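# Rinse five bottles on the wheel and rack them

## Task

A bottle rinser turns on its own and halts permanently somewhere between twelve and sixteen minutes after the start. For as many of the five bottles as possible: stand the bottle upside down (neck pointing down) in one of the wheel's cups, let the wheel carry it through the transparent arch before the machine halts, then stand it upside down in a seat of the wooden drying rack. A bottle stops counting if it is struck hard, or drops farther than about a finger's width (including a drop into a cup or seat). It also stops counting if it was rinsed after the wheel had been held back or shoved forward for more than a few seconds. Finally, it stops counting if it was left tilted in a cup or seat and later slips down that far, even while a hand is on it.

## Robot and tools

Robot: two arms, left_arm and right_arm, each with a five-finger hand. left_arm carries a left hand and right_arm a right hand. Both arms share one table with the rinser, its wheel of cups, the clear arch, the wooden drying rack and five bottles. Nothing may end up on the floor.

Frames: the scene frame has its origin at table height, midway between the arms. +z is up, +x points out over the table, and left_arm is on +y. Calibrated base positions: left_arm (-0.001, +0.478, 0) and right_arm (+0.046, -0.364, 0), both turned very slightly about z. Reported hand poses and velocities are in each arm's own base frame. Fixed cameras and the table use the scene frame. Motion offsets use the axes of the arm's current Hand target.

Hand point: it sits 0.15 m out from the wrist flange and 0.05 m in front of the palm. +z runs along the straight fingers, +y out of the palm, and +x across the palm away from the thumb (toward the thumb on the left hand). Straight fingertips reach about 0.06-0.07 m past it. A bracket on the little-finger side of the wrist can collide with things. With the fingers level, the wrist may hang below the hand point.

execute_actions(actions, cameras): actions is a list of actions. Each action has up to 15 rows, one row per 1/30 s step; the last row repeats if an action has fewer. Each row is one list of 28 numbers in [-1, 1] covering both arms, in this order:
- left arm dx, dy, dz, rx, ry, rz
- left thumb_turn, thumb_bend, index, middle, ring, little, force_limit, speed
- the same 14 numbers for the right arm
The six pose numbers are an offset, not a pose. They count from the Hand target as it was when the action began, in that target's axes, and each row counts from that same start. 1.0 equals 0.6 m, or 180 degrees for rx ry rz, which together form one rotation vector. Sending the same offset again moves the arm further. All-zero pose numbers re-request the current Hand target.

Hand numbers are absolute targets:
- thumb_turn: -1 beside the palm, +1 opposite the fingers.
- thumb_bend and each finger: -1 straight, +1 fully curled.
- force_limit: stop force, about 0 N at -1 up to 10 N at +1 (15 N for the thumb motors).
- speed: rises to full at +0.48; use about -0.94 or lower for a gentle close.
To leave a hand unchanged, repeat its last sent eight numbers, not its readings. Bottles of 0.035-0.065 m fit a grip with the thumb turned opposite the fingers.

move(target, speed, blend, stop_force, zero, blocking, cameras): target is one 28-number row, or a list of up to 15 such rows. The pose numbers are offsets from the arm's Hand target in its own axes; every row in a list counts from that same start. Options:
- speed: m/s, 0.002-3.6, default 0.25.
- blend: corner rounding in metres; 0 means stop at each point.
- stop_force: 3-120 N; the path ends on a push against its motion. Omit it when backing away from a contact, and do not rely on it while the hand turns.
- zero: re-zero before the move (true by default).
- blocking=false: return early; not allowed together with stop_force.
Paths are straight, avoid nothing and stop after 10 s. Keep paths away from an arm's own base.

wait(seconds 0-10) lets time pass while the arms hold. stop brakes a running move. zoom_image(camera, region [x0,y0,x1,y1], at most 504 px per side) enlarges part of cam_high, cam_left_wrist or cam_right_wrist from the latest images. show_instructions shows the reference pages. zero_wrist_force(arm) re-zeros that arm's wrist sensor. finished_scene(scene) ends the current scene (give its number) and cannot be undone.

Results give, per arm: end_effector_position (m), quat_wxyz, velocities, Hand target (the last commanded pose after clipping), joint positions and torques, and Wrist force/torque in the flange axes. Hand readings are hand_measured, hand_stopped_by (moving/target/force/stalled/fault) and hand_load_n, a load in N; a drop to near 0 means the grip was lost. A move adds a "move:" line with its ending, such as done, off_target, held or fault, plus limits (paced/held). Commanded orientation is clipped to within 32 degrees of the current one. If the hand rests short of its target, send the missing distance as an offset.

Cameras: cam_high (fixed, overhead) and cam_left_wrist and cam_right_wrist, all 896x504. Images arrive with an empty actions list, or when cameras asks for them.

Avoid:
- Faults: a joint torque limit, or roughly 150 N on an arm, stops that arm for 10 s. Overheated motors also brake the arm.
- Arm-to-arm contact, and one hand closing on the other.
- Fast contact, and targets set past a firm surface.
- Lowering bottles fast or releasing them above a cup or seat: set each one down neck first, seated and upright, before opening.
- Holding or pushing the wheel for more than a moment.
- Knocking bottles over, or letting anything leave the table.

Each tool is called as name([rows], argument=value, ...), one row to a line, values as JSON.

Reference images:

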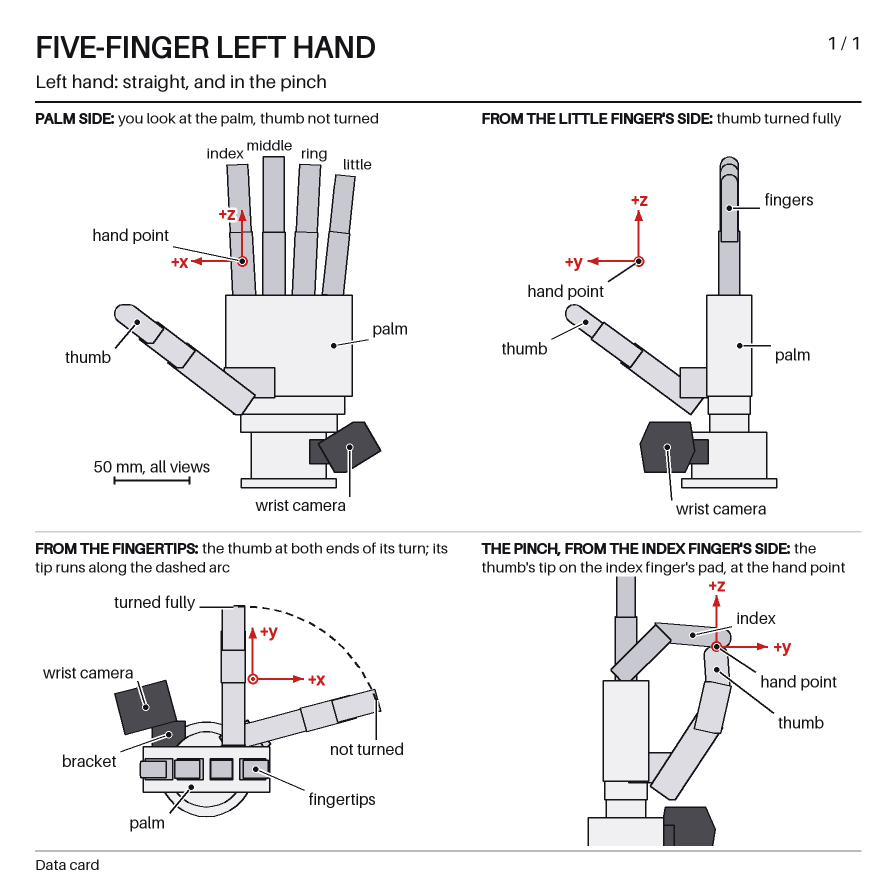

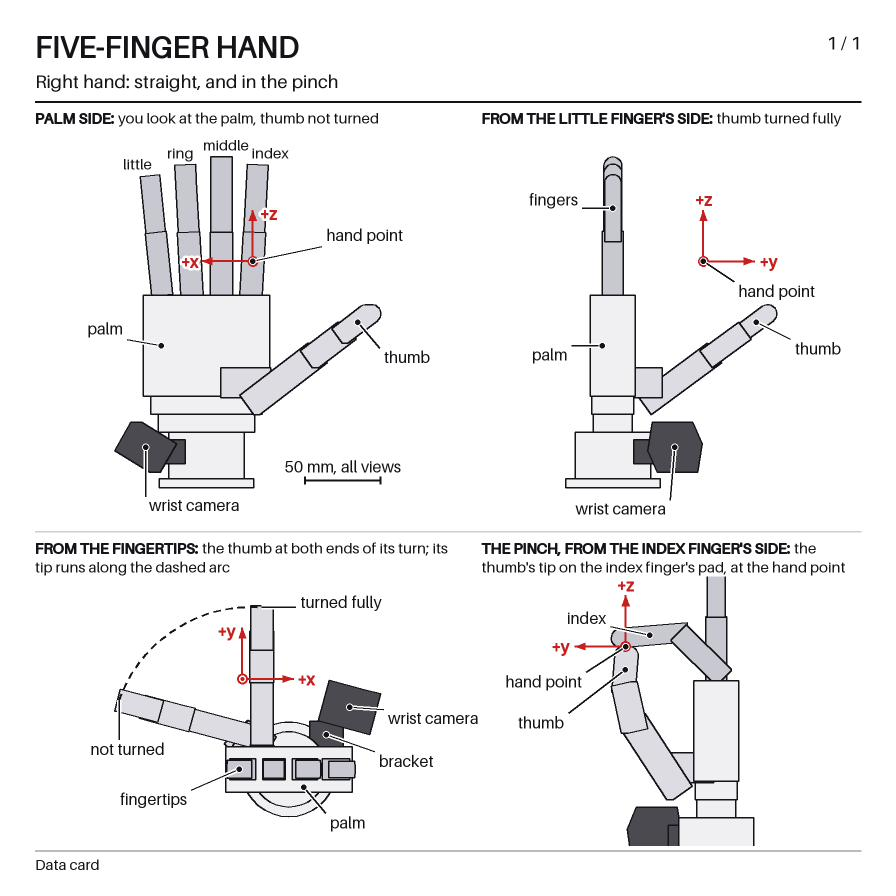

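## Session

execute_actions(actions=[])

Scene clock: 0.00 s.
left_arm: end_effector_position=(+0.6283, +0.5836, +0.3534) hand_measured=(-1.000, -1.000, -1.000, -1.000, -1.000, -1.000) hand_load_n=(+0.0, +0.0, +0.0, +0.0, +0.0, +0.0) hand_stopped_by=(target, target, target, target, target, target) hand_force_limit=0.00 hand_speed=-0.80 end_effector_quat_wxyz=(+0.677, -0.155, +0.645, -0.318) | right_arm: end_effector_position=(+0.3474, +0.2833, +0.2308) hand_measured=(-1.000, -1.000, -1.000, -1.000, -1.000, -1.000) hand_load_n=(+0.0, +0.0, +0.0, +0.0, +0.0, +0.0) hand_stopped_by=(target, target, target, target, target, target) hand_force_limit=0.00 hand_speed=-0.80 end_effector_quat_wxyz=(-0.101, +0.770, +0.617, -0.124)
Joint positions: left_arm=[4.351 -2.643 -0.653 0.804 0.197 0.255] | right_arm=[0.442 -1.1 1.319 1.643 1.433 0.642]
Joint velocities: within noise
Joint torques (N m): no reading
Wrist force (N): no reading
Wrist torque (N m): no reading
Wrist force, peak (N): no reading
Hand target: left_arm +0.6283, +0.5836, +0.3534; +0.677, -0.155, +0.645, -0.318 | right_arm +0.3474, +0.2833, +0.2308; -0.101, +0.770, +0.617, -0.124

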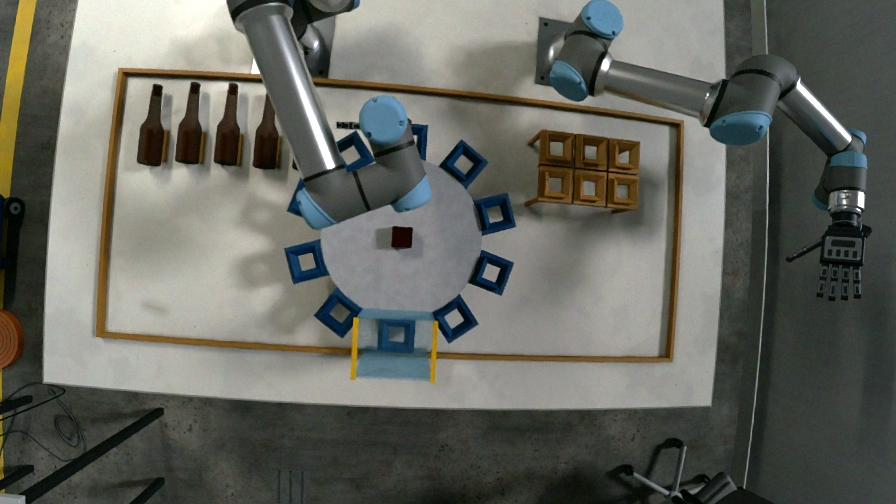

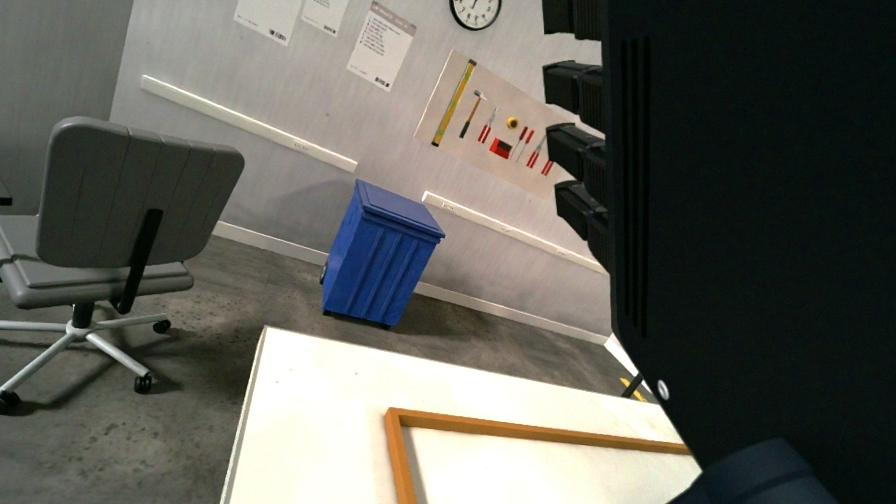

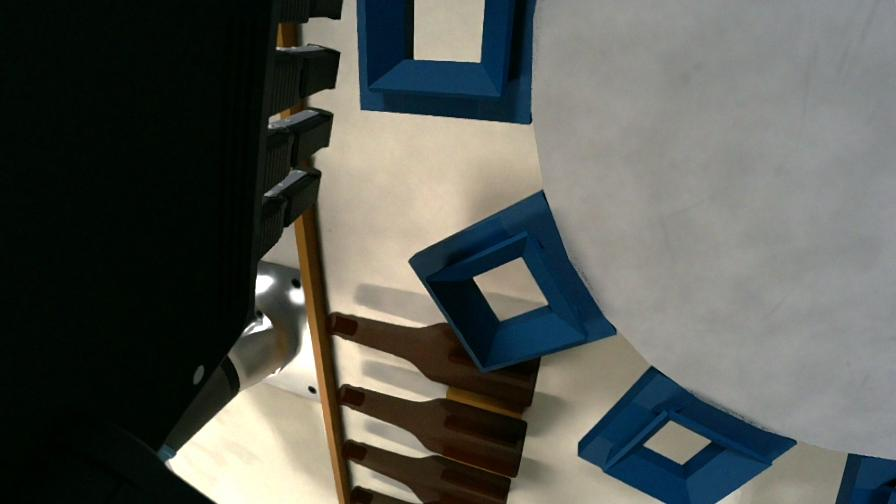

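zoom_image(camera="cam_high", region=[110, 60, 340, 200])

zoom_image(camera="cam_high", region=[270, 110, 530, 390])

zoom_image(camera="cam_high", region=[510, 110, 670, 230])

zoom_image(camera="cam_right_wrist", region=[300, 180, 800, 504])

Scaled by 2.191 from the camera's 896x504 image, which has a finer 1280x720 frame.

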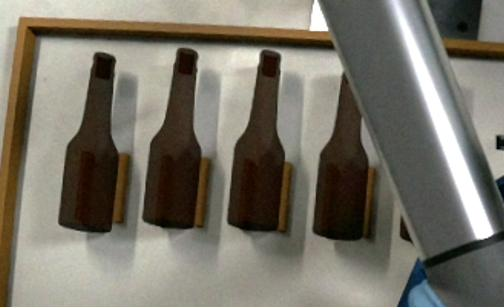

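Scaled by 1.800 from the camera's 896x504 image, which has a finer 1280x720 frame.

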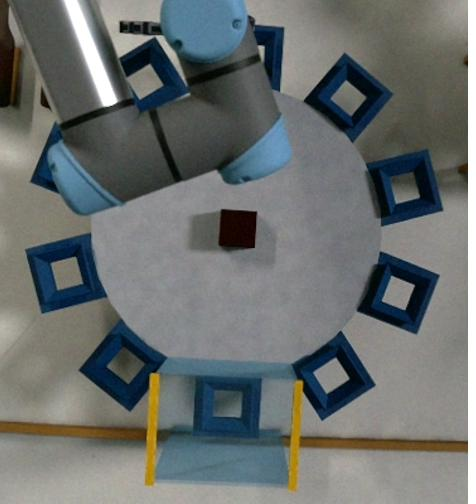

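Scaled by 3.150 from the camera's 896x504 image, which has a finer 1280x720 frame.

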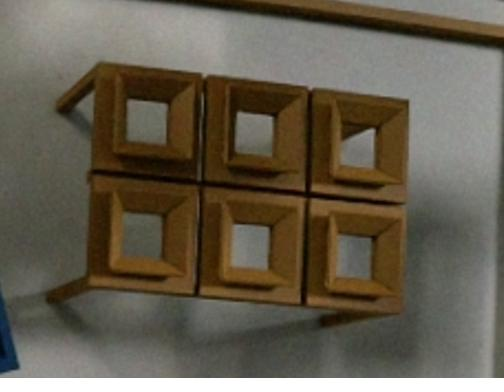

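Scaled by 1.008 from the camera's 896x504 image, which has a finer 1280x720 frame.

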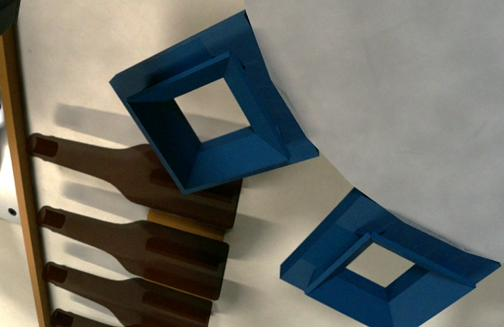

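wait(seconds=1, cameras=["cam_high", "cam_right_wrist"])

zoom_image(camera="cam_high", region=[270, 110, 530, 390])

Scene clock: 3.40 s.
left_arm: end_effector_position=(+0.6283, +0.5836, +0.3534) hand_measured=(-1.000, -1.000, -1.000, -1.000, -1.000, -1.000) hand_load_n=(+0.0, +0.0, +0.0, +0.0, +0.0, +0.0) hand_stopped_by=(target, target, target, target, target, target) hand_force_limit=0.00 hand_speed=-0.80 end_effector_quat_wxyz=(+0.677, -0.155, +0.645, -0.318) | right_arm: end_effector_position=(+0.3474, +0.2833, +0.2308) hand_measured=(-1.000, -1.000, -1.000, -1.000, -1.000, -1.000) hand_load_n=(+0.0, +0.0, +0.0, +0.0, +0.0, +0.0) hand_stopped_by=(target, target, target, target, target, target) hand_force_limit=0.00 hand_speed=-0.80 end_effector_quat_wxyz=(-0.101, +0.770, +0.617, -0.124)
Joint positions: left_arm=[4.351 -2.643 -0.653 0.804 0.197 0.255] | right_arm=[0.442 -1.1 1.319 1.643 1.433 0.642]
Joint torques (N m): left_arm=[-0.66 55.95 19.32 -1.07 0.66 0.37] | right_arm=[-2.19 -40.56 -17.81 2.83 -0.12 0.05]
Wrist force (N): left_arm=[0.4 0.1 0.0] | right_arm=[0.2 0.0 0.2]
Wrist torque (N m): left_arm=[0.01 -0.06 0.02] | right_arm=[0.00 -0.02 0.01]
Wrist force, peak (N): left_arm=[0.3 0.4 -0.2] | right_arm=[0.5 0.5 0.3]
Hand target: left_arm +0.6283, +0.5836, +0.3534; +0.677, -0.155, +0.645, -0.318 | right_arm +0.3474, +0.2833, +0.2308; -0.101, +0.770, +0.617, -0.124
wait: 1.00 s; at rest from the start
Images, in order (width x height): cam_high 896x504, cam_right_wrist 896x504.

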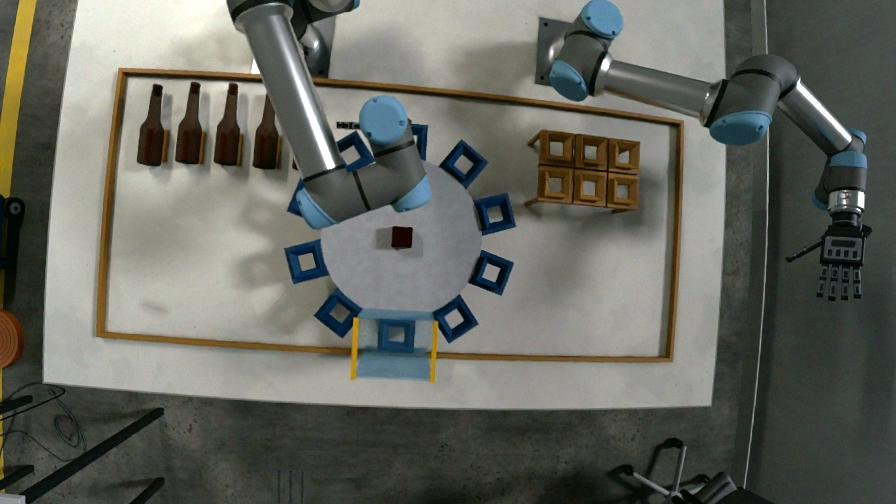

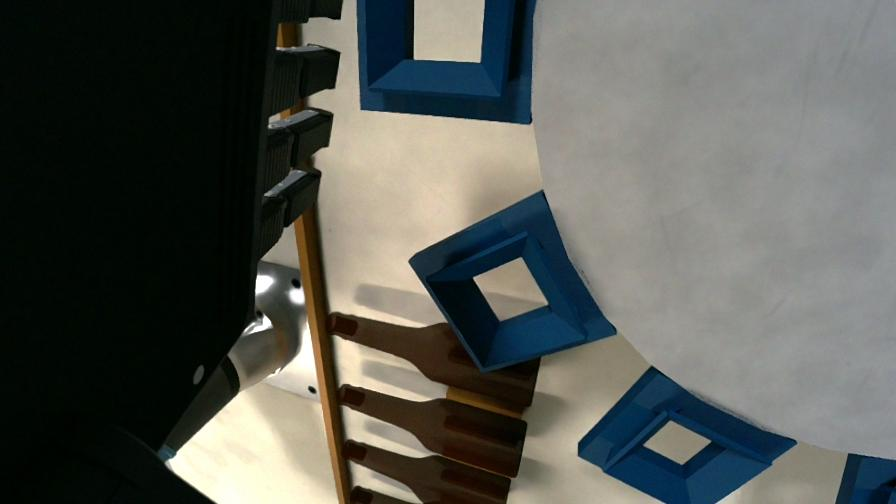

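Scaled by 1.800 from the camera's 896x504 image, which has a finer 1280x720 frame.

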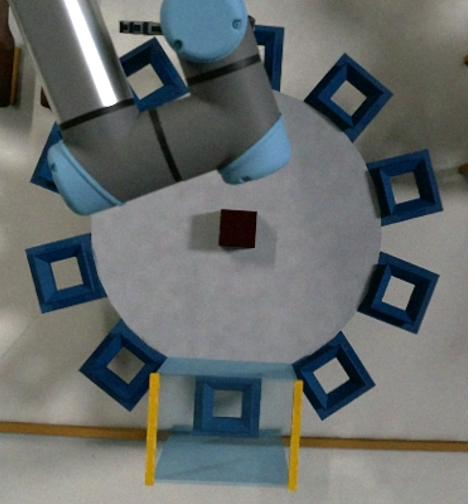

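move([
  [0,0,0,0,0,0,-1,-1,-1,-1,-1,-1,0,-0.8,-0.011,-0.0515,-0.158,0,0,0,-1,-1,-1,-1,-1,-1,0,-0.8],
  [0,0,0,0,0,0,-1,-1,-1,-1,-1,-1,0,-0.8,-0.692,0.049,-0.354,-0.070,0.086,0.426,-1,-1,-1,-1,-1,-1,0,-0.8],
], blend=[0.05,0], speed=0.3, cameras=["all"])

Scene clock: 9.67 s.
left_arm: end_effector_position=(+0.6283, +0.5836, +0.3534) hand_measured=(-1.000, -1.000, -1.000, -1.000, -1.000, -1.000) hand_load_n=(+0.0, +0.0, +0.0, +0.0, +0.0, +0.0) hand_stopped_by=(target, target, target, target, target, target) hand_force_limit=0.00 hand_speed=-0.80 end_effector_quat_wxyz=(+0.677, -0.155, +0.645, -0.318) | right_arm: end_effector_position=(+0.3554, -0.1288, +0.4510) hand_measured=(-1.000, -1.000, -1.000, -1.000, -1.000, -1.000) hand_load_n=(+0.0, +0.0, +0.0, +0.0, +0.0, +0.0) hand_stopped_by=(target, target, target, target, target, target) hand_force_limit=0.00 hand_speed=-0.80 end_effector_quat_wxyz=(+0.000, +1.000, +0.000, +0.001)
Joint positions: left_arm=[4.351 -2.643 -0.653 0.804 0.197 0.255] | right_arm=[-0.523 -1.342 1.018 1.893 1.57 1.047]
Joint torques (N m): left_arm=[-0.42 57.5 19.85 -1.34 0.88 0.06] | right_arm=[-12.08 -16.62 -24.07 4.68 0.18 2.05]
Wrist force (N): left_arm=[0.0 -0.1 0.2] | right_arm=[0.3 -0.2 0.4]
Wrist torque (N m): left_arm=[-0.03 0.01 0.00] | right_arm=[-0.13 -0.06 -0.10]
Wrist force, peak (N): left_arm=[0.3 0.2 0.4] | right_arm=[0.7 0.7 1.3]
Hand target: left_arm +0.6283, +0.5836, +0.3534; +0.677, -0.155, +0.645, -0.318 | right_arm +0.3554, -0.1288, +0.4510; +0.000, +1.000, +0.000, +0.001
Off the commanded pose: left_arm 0.000 m, 0 deg | right_arm 0.000 m, 0 deg.
move: done
camera_calibration:
cam_right_wrist: T_world_to_cam=[[0.290637, -0.956824, 0.0041764, -0.233464], [-0.859148, -0.259041, 0.441318, 0.0880496], [-0.421182, -0.131852, -0.897341, 0.649793], [0, 0, 0, 1]] pos_world=[0.417182, -0.114899, 0.545203]

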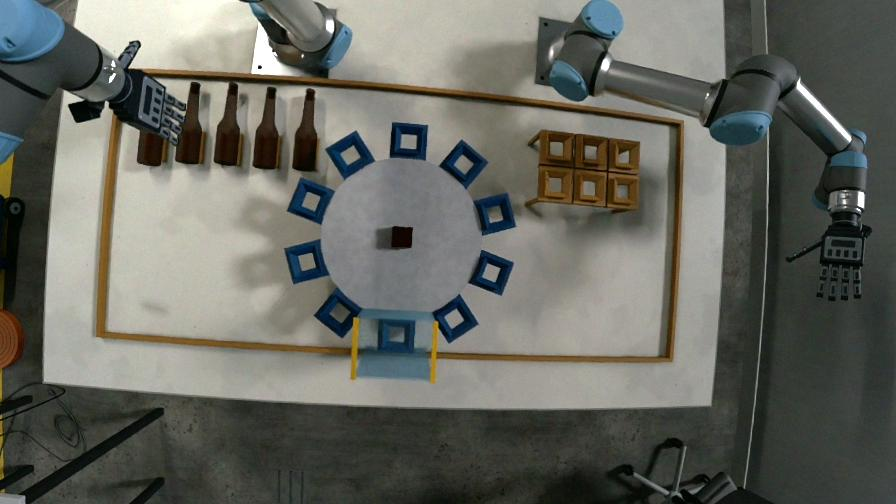

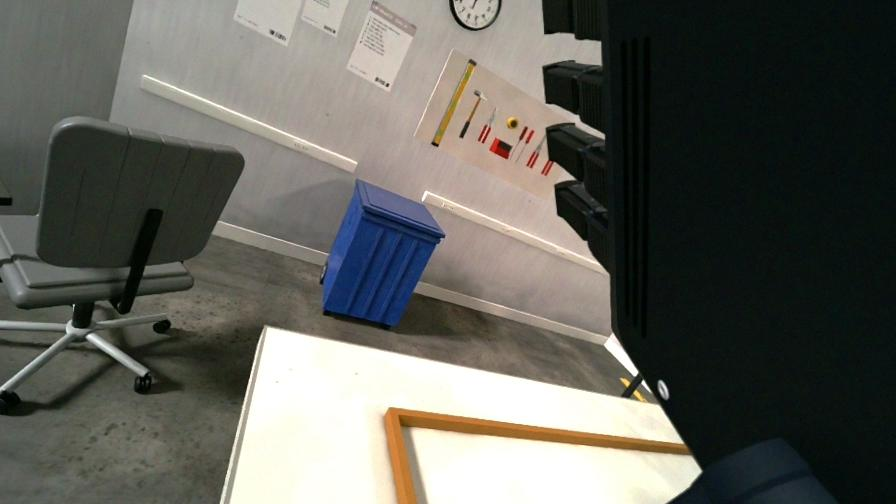

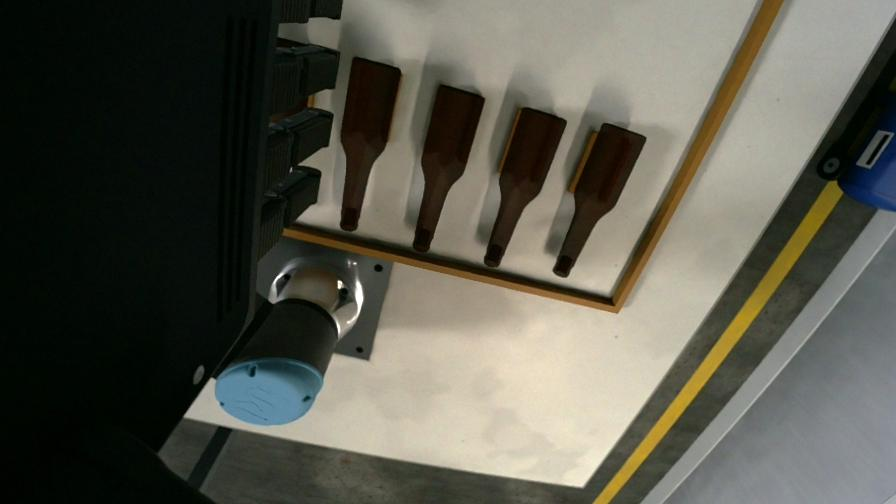

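zoom_image(camera="cam_right_wrist", region=[320, 40, 660, 300])

zoom_image(camera="cam_high", region=[110, 60, 370, 200])

Scaled by 1.482 from the camera's 896x504 image, which has a finer 1280x720 frame.

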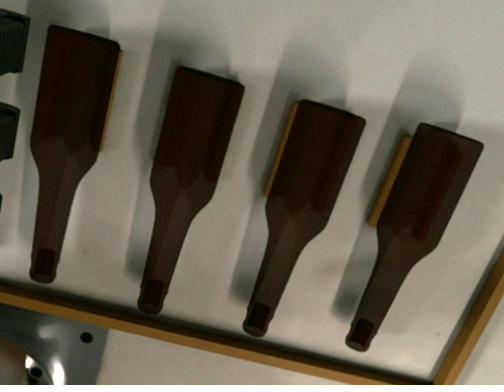

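Scaled by 1.938 from the camera's 896x504 image, which has a finer 1280x720 frame.

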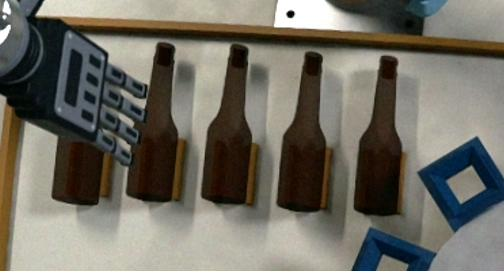

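move(target=[0,0,0,0,0,0,-1,-1,-1,-1,-1,-1,0,-0.8,-0.05,-0.3367,0.5267,0.25,0,0,1,-0.38,-1,-1,-1,-1,0,0.2], speed=0.3, cameras=["cam_high","cam_right_wrist"])

zoom_image(camera="cam_high", region=[200, 60, 400, 220])

Scene clock: 17.83 s.
left_arm: end_effector_position=(+0.6283, +0.5836, +0.3534) hand_measured=(-1.000, -1.000, -1.000, -1.000, -1.000, -1.000) hand_load_n=(+0.0, +0.0, +0.0, +0.0, +0.0, +0.0) hand_stopped_by=(target, target, target, target, target, target) hand_force_limit=0.00 hand_speed=-0.80 end_effector_quat_wxyz=(+0.677, -0.155, +0.645, -0.318) | right_arm: end_effector_position=(+0.3260, +0.0731, +0.1349) hand_measured=(+1.000, -0.380, -1.000, -1.000, -1.000, -1.000) hand_load_n=(+0.0, +0.0, -0.5, +0.0, +0.0, +0.0) hand_stopped_by=(target, target, target, target, target, target) hand_force_limit=0.00 hand_speed=0.20 end_effector_quat_wxyz=(-0.383, +0.924, +0.000, +0.001)
Joint positions: left_arm=[4.351 -2.643 -0.653 0.804 0.197 0.255] | right_arm=[-0.548 -1.261 1.98 1.329 0.922 0.859]
Joint torques (N m): left_arm=[1.76 58.33 18.89 -1.57 0.83 0.27] | right_arm=[10.67 -16.01 -5.65 1.01 -2.53 -2.57]
Wrist force (N): left_arm=[0.3 0.2 0.0] | right_arm=[-0.3 0.0 -0.5]
Wrist torque (N m): left_arm=[0.02 -0.04 0.02] | right_arm=[0.15 0.13 0.08]
Wrist force, peak (N): left_arm=[0.4 0.3 0.3] | right_arm=[1.0 -0.2 0.4]
Hand target: left_arm +0.6283, +0.5836, +0.3534; +0.677, -0.155, +0.645, -0.318 | right_arm +0.3261, +0.0731, +0.1349; -0.383, +0.924, +0.000, +0.001
Off the commanded pose: left_arm 0.000 m, 0 deg | right_arm 0.000 m, 0 deg.
move: done
camera_calibration:
cam_right_wrist: T_world_to_cam=[[0.291863, -0.679186, -0.673441, 0.0403546], [-0.85854, -0.496377, 0.128528, 0.313882], [-0.421575, 0.540663, -0.727982, 0.308555], [0, 0, 0, 1]] pos_world=[0.387782, 0.0163877, 0.211456]
Images, in order (width x height): cam_high 896x504, cam_right_wrist 896x504.

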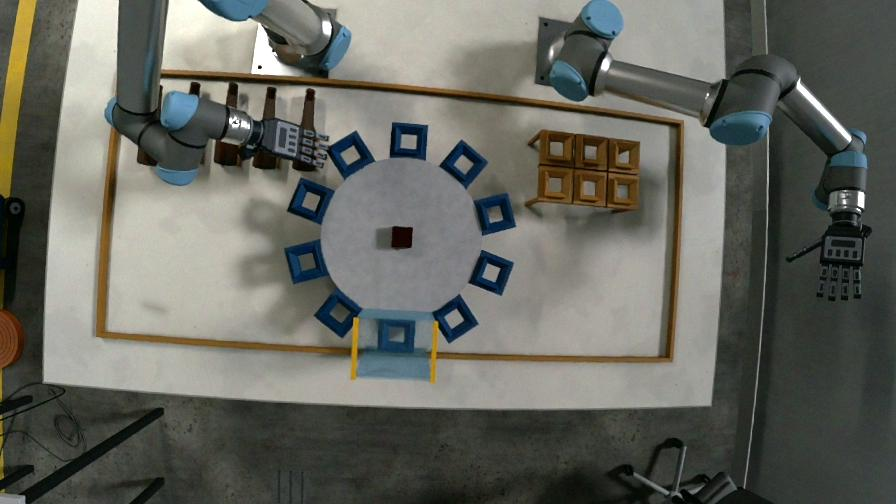

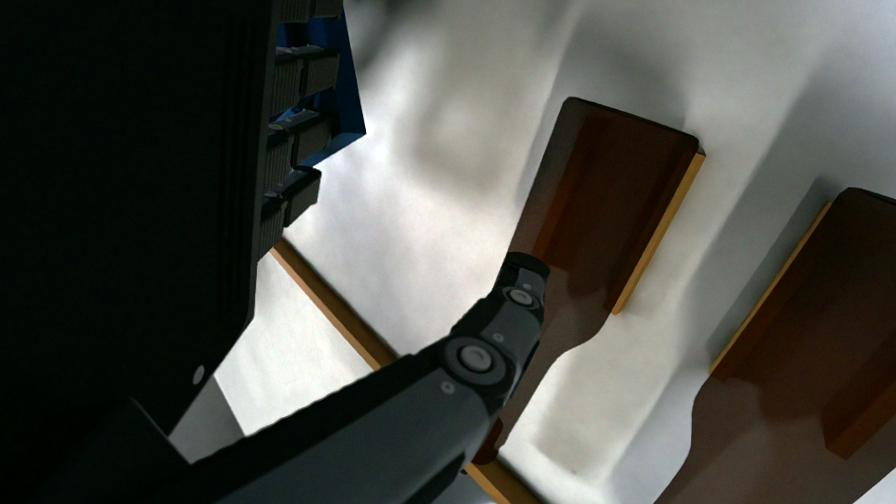

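Scaled by 2.520 from the camera's 896x504 image, which has a finer 1280x720 frame.

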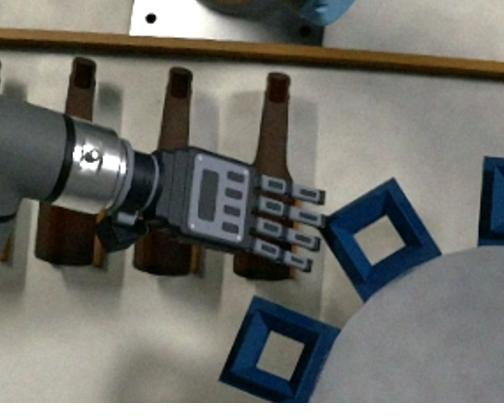

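move(target=[0,0,0,0,0,0,-1,-1,-1,-1,-1,-1,0,-0.8,-0.0183,0.1038,0.0375,0,-0.0098,-0.0098,1,-0.38,-1,-1,-1,-1,0,0.2], speed=0.2, cameras=["cam_high","cam_right_wrist"])

zoom_image(camera="cam_high", region=[200, 60, 400, 220])

Scene clock: 23.43 s.
left_arm: end_effector_position=(+0.6283, +0.5836, +0.3534) hand_measured=(-1.000, -1.000, -1.000, -1.000, -1.000, -1.000) hand_load_n=(+0.0, +0.0, +0.0, +0.0, +0.0, +0.0) hand_stopped_by=(target, target, target, target, target, target) hand_force_limit=0.00 hand_speed=-0.80 end_effector_quat_wxyz=(+0.677, -0.155, +0.645, -0.318) | right_arm: end_effector_position=(+0.3315, +0.0751, +0.1410) hand_measured=(+1.000, -0.380, -1.000, -1.000, -0.690, -1.000) hand_load_n=(+0.0, +0.0, +0.0, +4.5, -19.0, +0.0) hand_stopped_by=(target, target, target, target, target, target) hand_force_limit=0.00 hand_speed=0.20 end_effector_quat_wxyz=(-0.404, +0.914, -0.012, +0.004)
Joint positions: left_arm=[4.351 -2.643 -0.653 0.804 0.197 0.255] | right_arm=[-0.566 -1.248 1.977 1.359 0.885 0.844]
Joint torques (N m): left_arm=[-0.55 57.67 19.26 -1.71 1.05 0.32] | right_arm=[-1.77 -30.14 -13.71 0.83 -0.72 -0.23]
Wrist force (N): left_arm=[0.4 0.1 -0.1] | right_arm=[0.6 -6.3 -31.8]
Wrist torque (N m): left_arm=[0.01 -0.06 0.02] | right_arm=[2.42 1.17 0.08]
Wrist force, peak (N): left_arm=[0.3 0.3 0.2] | right_arm=[31.8 -2.4 -161.6]
Hand target: left_arm +0.6283, +0.5836, +0.3534; +0.677, -0.155, +0.645, -0.318 | right_arm +0.3315, +0.0751, +0.1410; -0.404, +0.914, -0.012, +0.004 (not the last commanded pose)
Off the commanded pose: left_arm 0.000 m, 0 deg | right_arm 0.074 m, 5 deg.
FORCE FAULT: contact force on the right arm reached its limit, and that arm stopped. The contact can be on any part of that arm, not only on its tool. That arm's remaining commands of this call were not run. That arm is still stopped at the end of this call. That arm stays stopped for about 9 more seconds. Until then a move that you send moves the other arm only, and its call returns only when the move has ended. Once the stop has ended, the next robot result says so. If the stop ends while you think or write, that arm runs what you send next, counted from a new Hand target: where the arm stands when the stop ends. While its stop runs, that arm, its gripper or tool too, takes no new command. Until it ends, the stop uses up actions while you think or wait. An arm that is not stopped still takes commands.
move: fault (right_arm)
camera_calibration:
cam_right_wrist: T_world_to_cam=[[0.271893, -0.653714, -0.70621, 0.0534562], [-0.870848, -0.479426, 0.108508, 0.324433], [-0.409509, 0.585499, -0.699638, 0.302828], [0, 0, 0, 1]] pos_world=[0.392008, 0.013181, 0.214418]
Images, in order (width x height): cam_high 896x504, cam_right_wrist 896x504.

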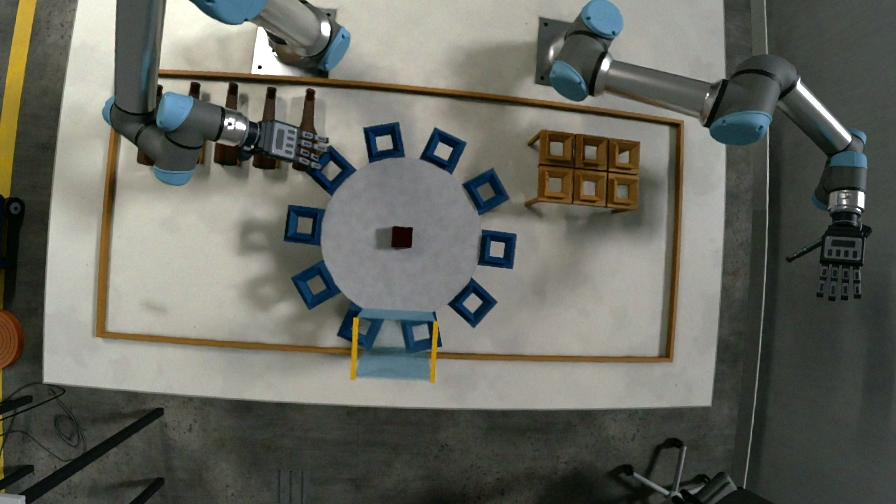

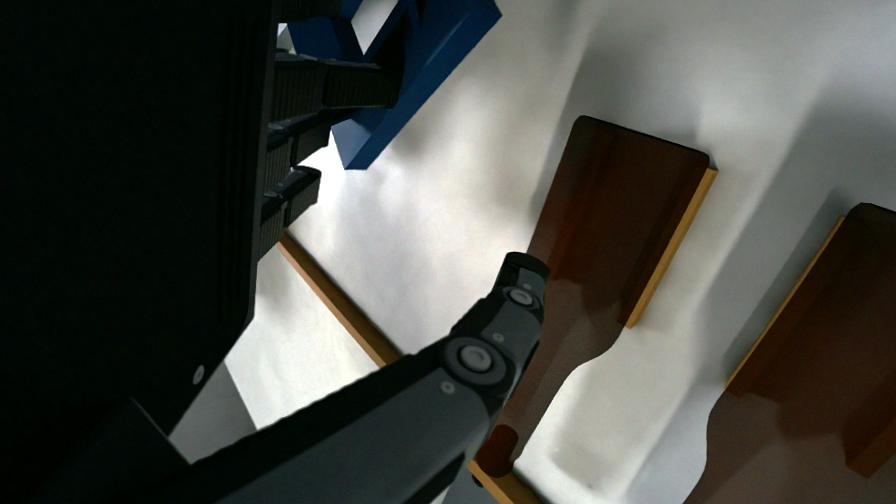

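Scaled by 2.520 from the camera's 896x504 image, which has a finer 1280x720 frame.

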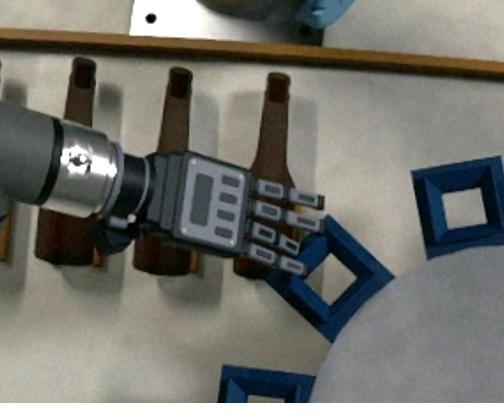

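wait(seconds=0.5, cameras=["cam_high","cam_right_wrist"])

Scene clock: 24.43 s.
left_arm: end_effector_position=(+0.6283, +0.5836, +0.3534) hand_measured=(-1.000, -1.000, -1.000, -1.000, -1.000, -1.000) hand_load_n=(+0.0, +0.0, +0.0, +0.0, +0.0, +0.0) hand_stopped_by=(target, target, target, target, target, target) hand_force_limit=0.00 hand_speed=-0.80 end_effector_quat_wxyz=(+0.677, -0.155, +0.645, -0.318) | right_arm: end_effector_position=(+0.3315, +0.0750, +0.1410) hand_measured=(+1.000, -0.380, -1.000, -1.000, -0.692, -1.000) hand_load_n=(+0.0, +0.0, +0.0, +0.0, +0.0, +0.0) hand_stopped_by=(target, target, target, target, target, target) hand_force_limit=0.00 hand_speed=0.20 end_effector_quat_wxyz=(-0.404, +0.915, -0.012, +0.004)
Joint positions: left_arm=[4.351 -2.643 -0.653 0.804 0.197 0.255] | right_arm=[-0.566 -1.248 1.976 1.359 0.885 0.844]
Joint torques (N m): left_arm=[-0.37 58.5 19.82 -1.71 0.89 0.23] | right_arm=[0.56 -28.83 -7.88 1.28 -1.69 -0.29]
Wrist force (N): left_arm=[0.2 0.0 0.1] | right_arm=[-2.8 -2.5 1.1]
Wrist torque (N m): left_arm=[0.00 -0.03 0.01] | right_arm=[-0.30 0.47 -0.30]
Wrist force, peak (N): left_arm=[0.5 0.2 0.1] | right_arm=[3.0 7.0 -40.5]
Hand target: left_arm +0.6283, +0.5836, +0.3534; +0.677, -0.155, +0.645, -0.318 | right_arm +0.3315, +0.0750, +0.1410; -0.404, +0.915, -0.012, +0.004 (not the last commanded pose)
Off the commanded pose: left_arm 0.000 m, 0 deg | right_arm 0.074 m, 5 deg.
FORCE FAULT, CONTINUED: the right arm was still stopped when this call began, by the force fault that an earlier result reported. Since the last result the stop counts as 2 of the actions that you can send in this scene. That arm is still stopped at the end of this call. That arm stays stopped for about 8 more seconds. If the stop ends while you think or write, that arm runs what you send next, counted from a new Hand target: where the arm stands when the stop ends. While its stop runs, that arm, its gripper or tool too, takes no new command.
wait: 0.50 s; at rest from the start
camera_calibration:
cam_right_wrist: T_world_to_cam=[[0.271888, -0.653827, -0.706106, 0.0533714], [-0.870852, -0.479402, 0.108584, 0.324369], [-0.409504, 0.585392, -0.699731, 0.302906], [0, 0, 0, 1]] pos_world=[0.392008, 0.0130804, 0.214417]
Images, in order (width x height): cam_high 896x504, cam_right_wrist 896x504.

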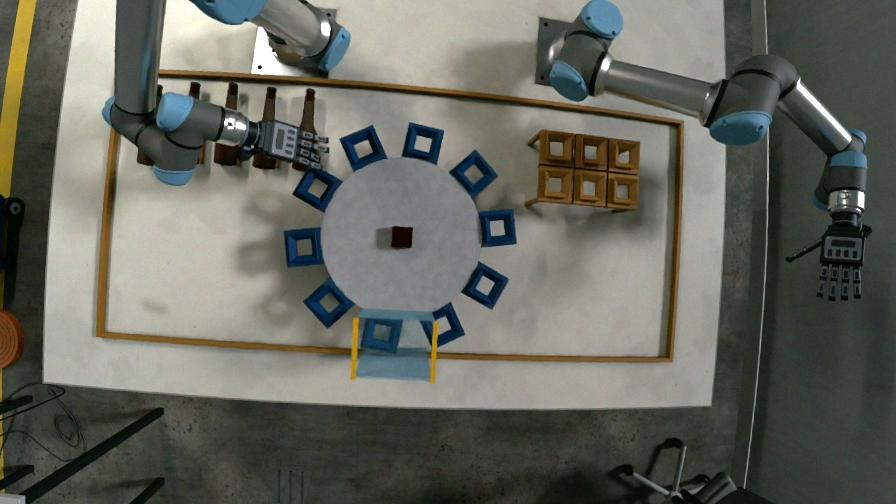

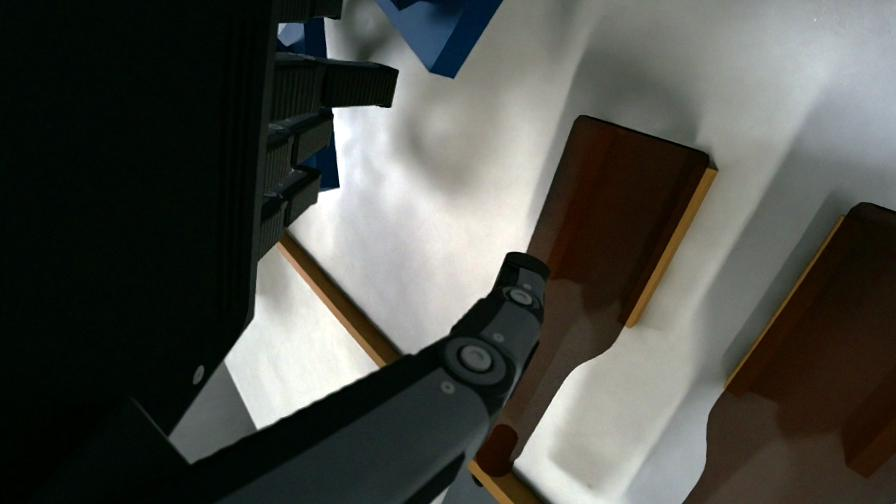

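wait(seconds=0.5, cameras=["cam_high"])

wait(seconds=1.0, cameras=["cam_high"])

wait(seconds=1.0, cameras=["cam_high"])

Scene clock: 25.30 s.
left_arm: end_effector_position=(+0.6283, +0.5836, +0.3534) hand_measured=(-1.000, -1.000, -1.000, -1.000, -1.000, -1.000) hand_load_n=(+0.0, +0.0, +0.0, +0.0, +0.0, +0.0) hand_stopped_by=(target, target, target, target, target, target) hand_force_limit=0.00 hand_speed=-0.80 end_effector_quat_wxyz=(+0.677, -0.155, +0.645, -0.318) | right_arm: end_effector_position=(+0.3315, +0.0750, +0.1410) hand_measured=(+1.000, -0.380, -1.000, -1.000, -0.692, -1.000) hand_load_n=(+0.0, +0.0, +0.0, +0.0, +0.0, +0.0) hand_stopped_by=(target, target, target, target, target, target) hand_force_limit=0.00 hand_speed=0.20 end_effector_quat_wxyz=(-0.404, +0.915, -0.012, +0.004)
Joint positions: left_arm=[4.351 -2.643 -0.653 0.804 0.197 0.255] | right_arm=[-0.566 -1.248 1.976 1.359 0.885 0.844]
Joint torques (N m): left_arm=[0.79 58.31 19.6 -1.74 1.09 0.22] | right_arm=[0.4 -29.45 -9.42 1.35 -1.64 -0.3]
Wrist force (N): left_arm=[-0.1 0.1 0.0] | right_arm=[-3.0 -2.7 1.1]
Wrist torque (N m): left_arm=[0.01 0.02 -0.01] | right_arm=[-0.31 0.48 -0.31]
Wrist force, peak (N): left_arm=[0.2 0.5 0.0] | right_arm=[-3.3 -2.4 1.2]
Hand target: left_arm +0.6283, +0.5836, +0.3534; +0.677, -0.155, +0.645, -0.318 | right_arm +0.3315, +0.0750, +0.1410; -0.404, +0.915, -0.012, +0.004 (not the last commanded pose)
Off the commanded pose: left_arm 0.000 m, 0 deg | right_arm 0.074 m, 5 deg.
FORCE FAULT, CONTINUED: the right arm was still stopped when this call began, by the force fault that an earlier result reported. Since the last result the stop counts as 2 of the actions that you can send in this scene. That arm is still stopped at the end of this call. That arm stays stopped for about 7 more seconds. If the stop ends while you think or write, that arm runs what you send next, counted from a new Hand target: where the arm stands when the stop ends. While its stop runs, that arm, its gripper or tool too, takes no new command.
wait: 0.50 s; at rest from the start
Images, in order (width x height): cam_high 896x504.

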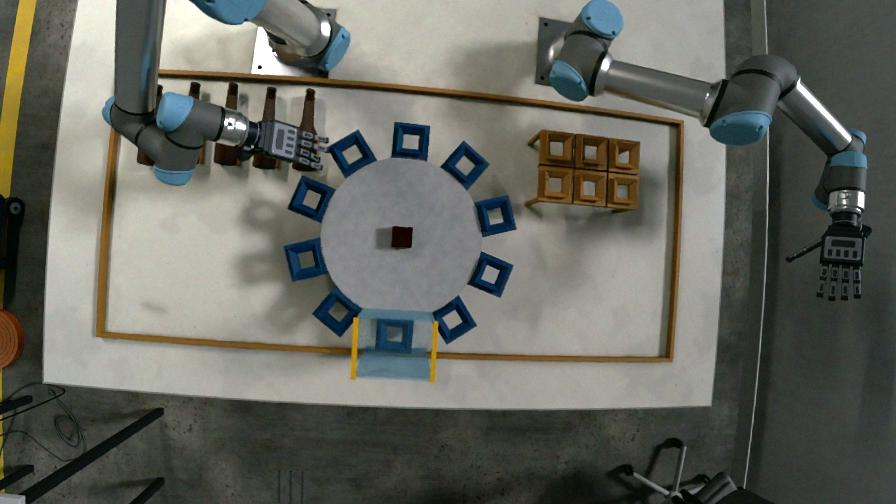

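Scene clock: 26.30 s.
left_arm: end_effector_position=(+0.6283, +0.5836, +0.3534) hand_measured=(-1.000, -1.000, -1.000, -1.000, -1.000, -1.000) hand_load_n=(+0.0, +0.0, +0.0, +0.0, +0.0, +0.0) hand_stopped_by=(target, target, target, target, target, target) hand_force_limit=0.00 hand_speed=-0.80 end_effector_quat_wxyz=(+0.677, -0.155, +0.645, -0.318) | right_arm: end_effector_position=(+0.3315, +0.0750, +0.1410) hand_measured=(+1.000, -0.380, -1.000, -1.000, -0.692, -1.000) hand_load_n=(+0.0, +0.0, +0.0, +0.0, +0.0, +0.0) hand_stopped_by=(target, target, target, target, target, target) hand_force_limit=0.00 hand_speed=0.20 end_effector_quat_wxyz=(-0.404, +0.915, -0.012, +0.004)
Joint positions: left_arm=[4.351 -2.643 -0.653 0.804 0.197 0.255] | right_arm=[-0.566 -1.248 1.976 1.359 0.885 0.844]
Joint torques (N m): left_arm=[0.9 58.11 20.06 -1.45 1.1 0.35] | right_arm=[0.51 -28.24 -8.09 1.28 -1.58 -0.18]
Wrist force (N): left_arm=[0.1 0.2 0.0] | right_arm=[-3.0 -2.4 1.5]
Wrist torque (N m): left_arm=[0.03 -0.02 0.00] | right_arm=[-0.30 0.47 -0.30]
Wrist force, peak (N): left_arm=[0.3 0.3 0.2] | right_arm=[-3.3 -2.6 1.1]
Hand target: left_arm +0.6283, +0.5836, +0.3534; +0.677, -0.155, +0.645, -0.318 | right_arm +0.3315, +0.0750, +0.1410; -0.404, +0.915, -0.012, +0.004 (not the last commanded pose)
Off the commanded pose: left_arm 0.000 m, 0 deg | right_arm 0.074 m, 5 deg.
FORCE FAULT, CONTINUED: the right arm was still stopped when this call began, by the force fault that an earlier result reported. Since the last result the stop counts as 2 of the actions that you can send in this scene. That arm is still stopped at the end of this call. That arm stays stopped for about 6 more seconds. If the stop ends while you think or write, that arm runs what you send next, counted from a new Hand target: where the arm stands when the stop ends. While its stop runs, that arm, its gripper or tool too, takes no new command.
wait: 1.00 s; at rest by 0.17 s
Images, in order (width x height): cam_high 896x504.

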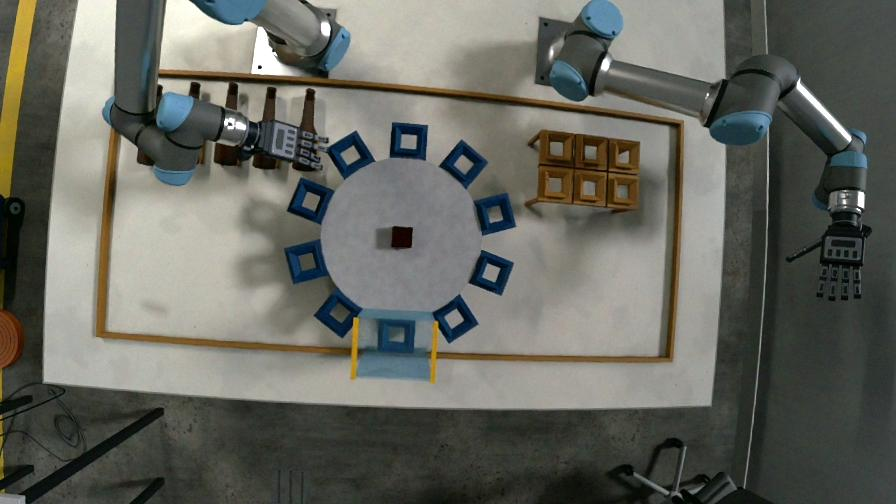

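Scene clock: 27.30 s.
left_arm: end_effector_position=(+0.6283, +0.5836, +0.3534) hand_measured=(-1.000, -1.000, -1.000, -1.000, -1.000, -1.000) hand_load_n=(+0.0, +0.0, +0.0, +0.0, +0.0, +0.0) hand_stopped_by=(target, target, target, target, target, target) hand_force_limit=0.00 hand_speed=-0.80 end_effector_quat_wxyz=(+0.677, -0.155, +0.645, -0.318) | right_arm: end_effector_position=(+0.3315, +0.0750, +0.1410) hand_measured=(+1.000, -0.380, -1.000, -1.000, -0.692, -1.000) hand_load_n=(+0.0, +0.0, +0.0, +0.0, +0.0, +0.0) hand_stopped_by=(target, target, target, target, target, target) hand_force_limit=0.00 hand_speed=0.20 end_effector_quat_wxyz=(-0.404, +0.915, -0.012, +0.004)
Joint positions: left_arm=[4.351 -2.643 -0.653 0.804 0.197 0.255] | right_arm=[-0.566 -1.248 1.976 1.359 0.885 0.844]
Joint torques (N m): left_arm=[0.74 59 19.99 -1.85 0.96 0.46] | right_arm=[1.31 -30.28 -7.91 1.26 -1.58 -0.11]
Wrist force (N): left_arm=[0.1 0.1 0.3] | right_arm=[-3.0 -2.6 1.1]
Wrist torque (N m): left_arm=[-0.02 -0.01 0.00] | right_arm=[-0.30 0.49 -0.31]
Wrist force, peak (N): left_arm=[0.5 0.1 -0.2] | right_arm=[-3.1 -2.8 1.3]
Hand target: left_arm +0.6283, +0.5836, +0.3534; +0.677, -0.155, +0.645, -0.318 | right_arm +0.3315, +0.0750, +0.1410; -0.404, +0.915, -0.012, +0.004 (not the last commanded pose)
Off the commanded pose: left_arm 0.000 m, 0 deg | right_arm 0.074 m, 5 deg.
FORCE FAULT, CONTINUED: the right arm was still stopped when this call began, by the force fault that an earlier result reported. Since the last result the stop counts as 2 of the actions that you can send in this scene. That arm is still stopped at the end of this call. That arm stays stopped for about 5 more seconds. If the stop ends while you think or write, that arm runs what you send next, counted from a new Hand target: where the arm stands when the stop ends. While its stop runs, that arm, its gripper or tool too, takes no new command.
wait: 1.00 s; at rest by 0.17 s
Images, in order (width x height): cam_high 896x504.

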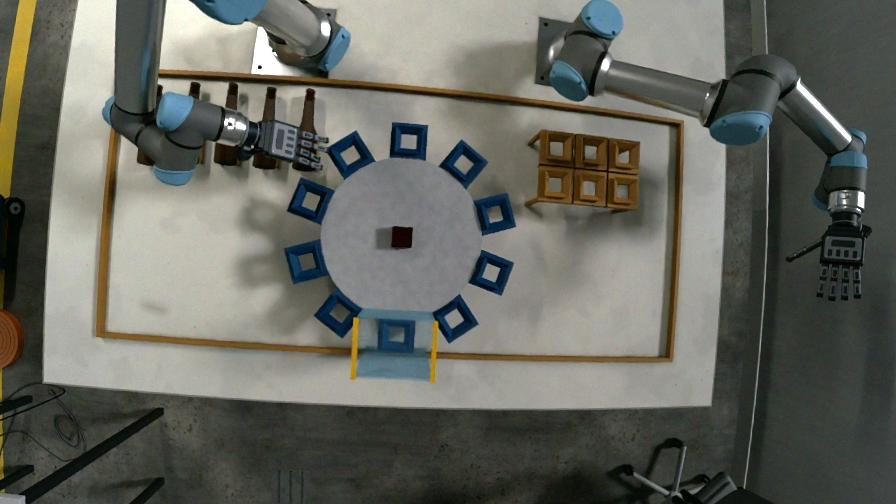

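wait(seconds=3)

Scene clock: 31.70 s.
left_arm: end_effector_position=(+0.6283, +0.5836, +0.3534) hand_measured=(-1.000, -1.000, -1.000, -1.000, -1.000, -1.000) hand_load_n=(+0.0, +0.0, +0.5, +0.0, +0.0, +0.0) hand_stopped_by=(target, target, target, target, target, target) hand_force_limit=0.00 hand_speed=-0.80 end_effector_quat_wxyz=(+0.677, -0.155, +0.645, -0.318) | right_arm: end_effector_position=(+0.3315, +0.0750, +0.1410) hand_measured=(+1.000, -0.380, -1.000, -1.000, -0.692, -1.000) hand_load_n=(+0.0, +0.0, +0.0, +0.0, +0.0, +0.0) hand_stopped_by=(target, target, target, target, target, target) hand_force_limit=0.00 hand_speed=0.20 end_effector_quat_wxyz=(-0.404, +0.915, -0.012, +0.004)
Joint positions: left_arm=[4.351 -2.643 -0.653 0.804 0.197 0.255] | right_arm=[-0.566 -1.248 1.976 1.359 0.885 0.844]
Joint torques (N m): left_arm=[0.86 59.56 19.93 -1.83 1.03 0.27] | right_arm=[0.88 -29.16 -8.57 1.52 -1.62 -0.37]
Wrist force (N): left_arm=[0.0 0.0 0.1] | right_arm=[-3.1 -2.4 1.1]
Wrist torque (N m): left_arm=[-0.01 0.02 0.00] | right_arm=[-0.27 0.49 -0.31]
Wrist force, peak (N): left_arm=[0.5 0.1 0.0] | right_arm=[-3.2 -2.8 1.3]
Hand target: left_arm +0.6283, +0.5836, +0.3534; +0.677, -0.155, +0.645, -0.318 | right_arm +0.3315, +0.0750, +0.1410; -0.404, +0.915, -0.012, +0.004 (not the last commanded pose)
Off the commanded pose: left_arm 0.000 m, 0 deg | right_arm 0.074 m, 5 deg.
FORCE FAULT, CONTINUED: the right arm was still stopped when this call began, by the force fault that an earlier result reported. Since the last result the stop counts as 9 of the actions that you can send in this scene. That arm is still stopped at the end of this call. That arm stays stopped for about 1 more second. If the stop ends while you think or write, that arm runs what you send next, counted from a new Hand target: where the arm stands when the stop ends. While its stop runs, that arm, its gripper or tool too, takes no new command.
wait: 3.00 s; at rest from the start


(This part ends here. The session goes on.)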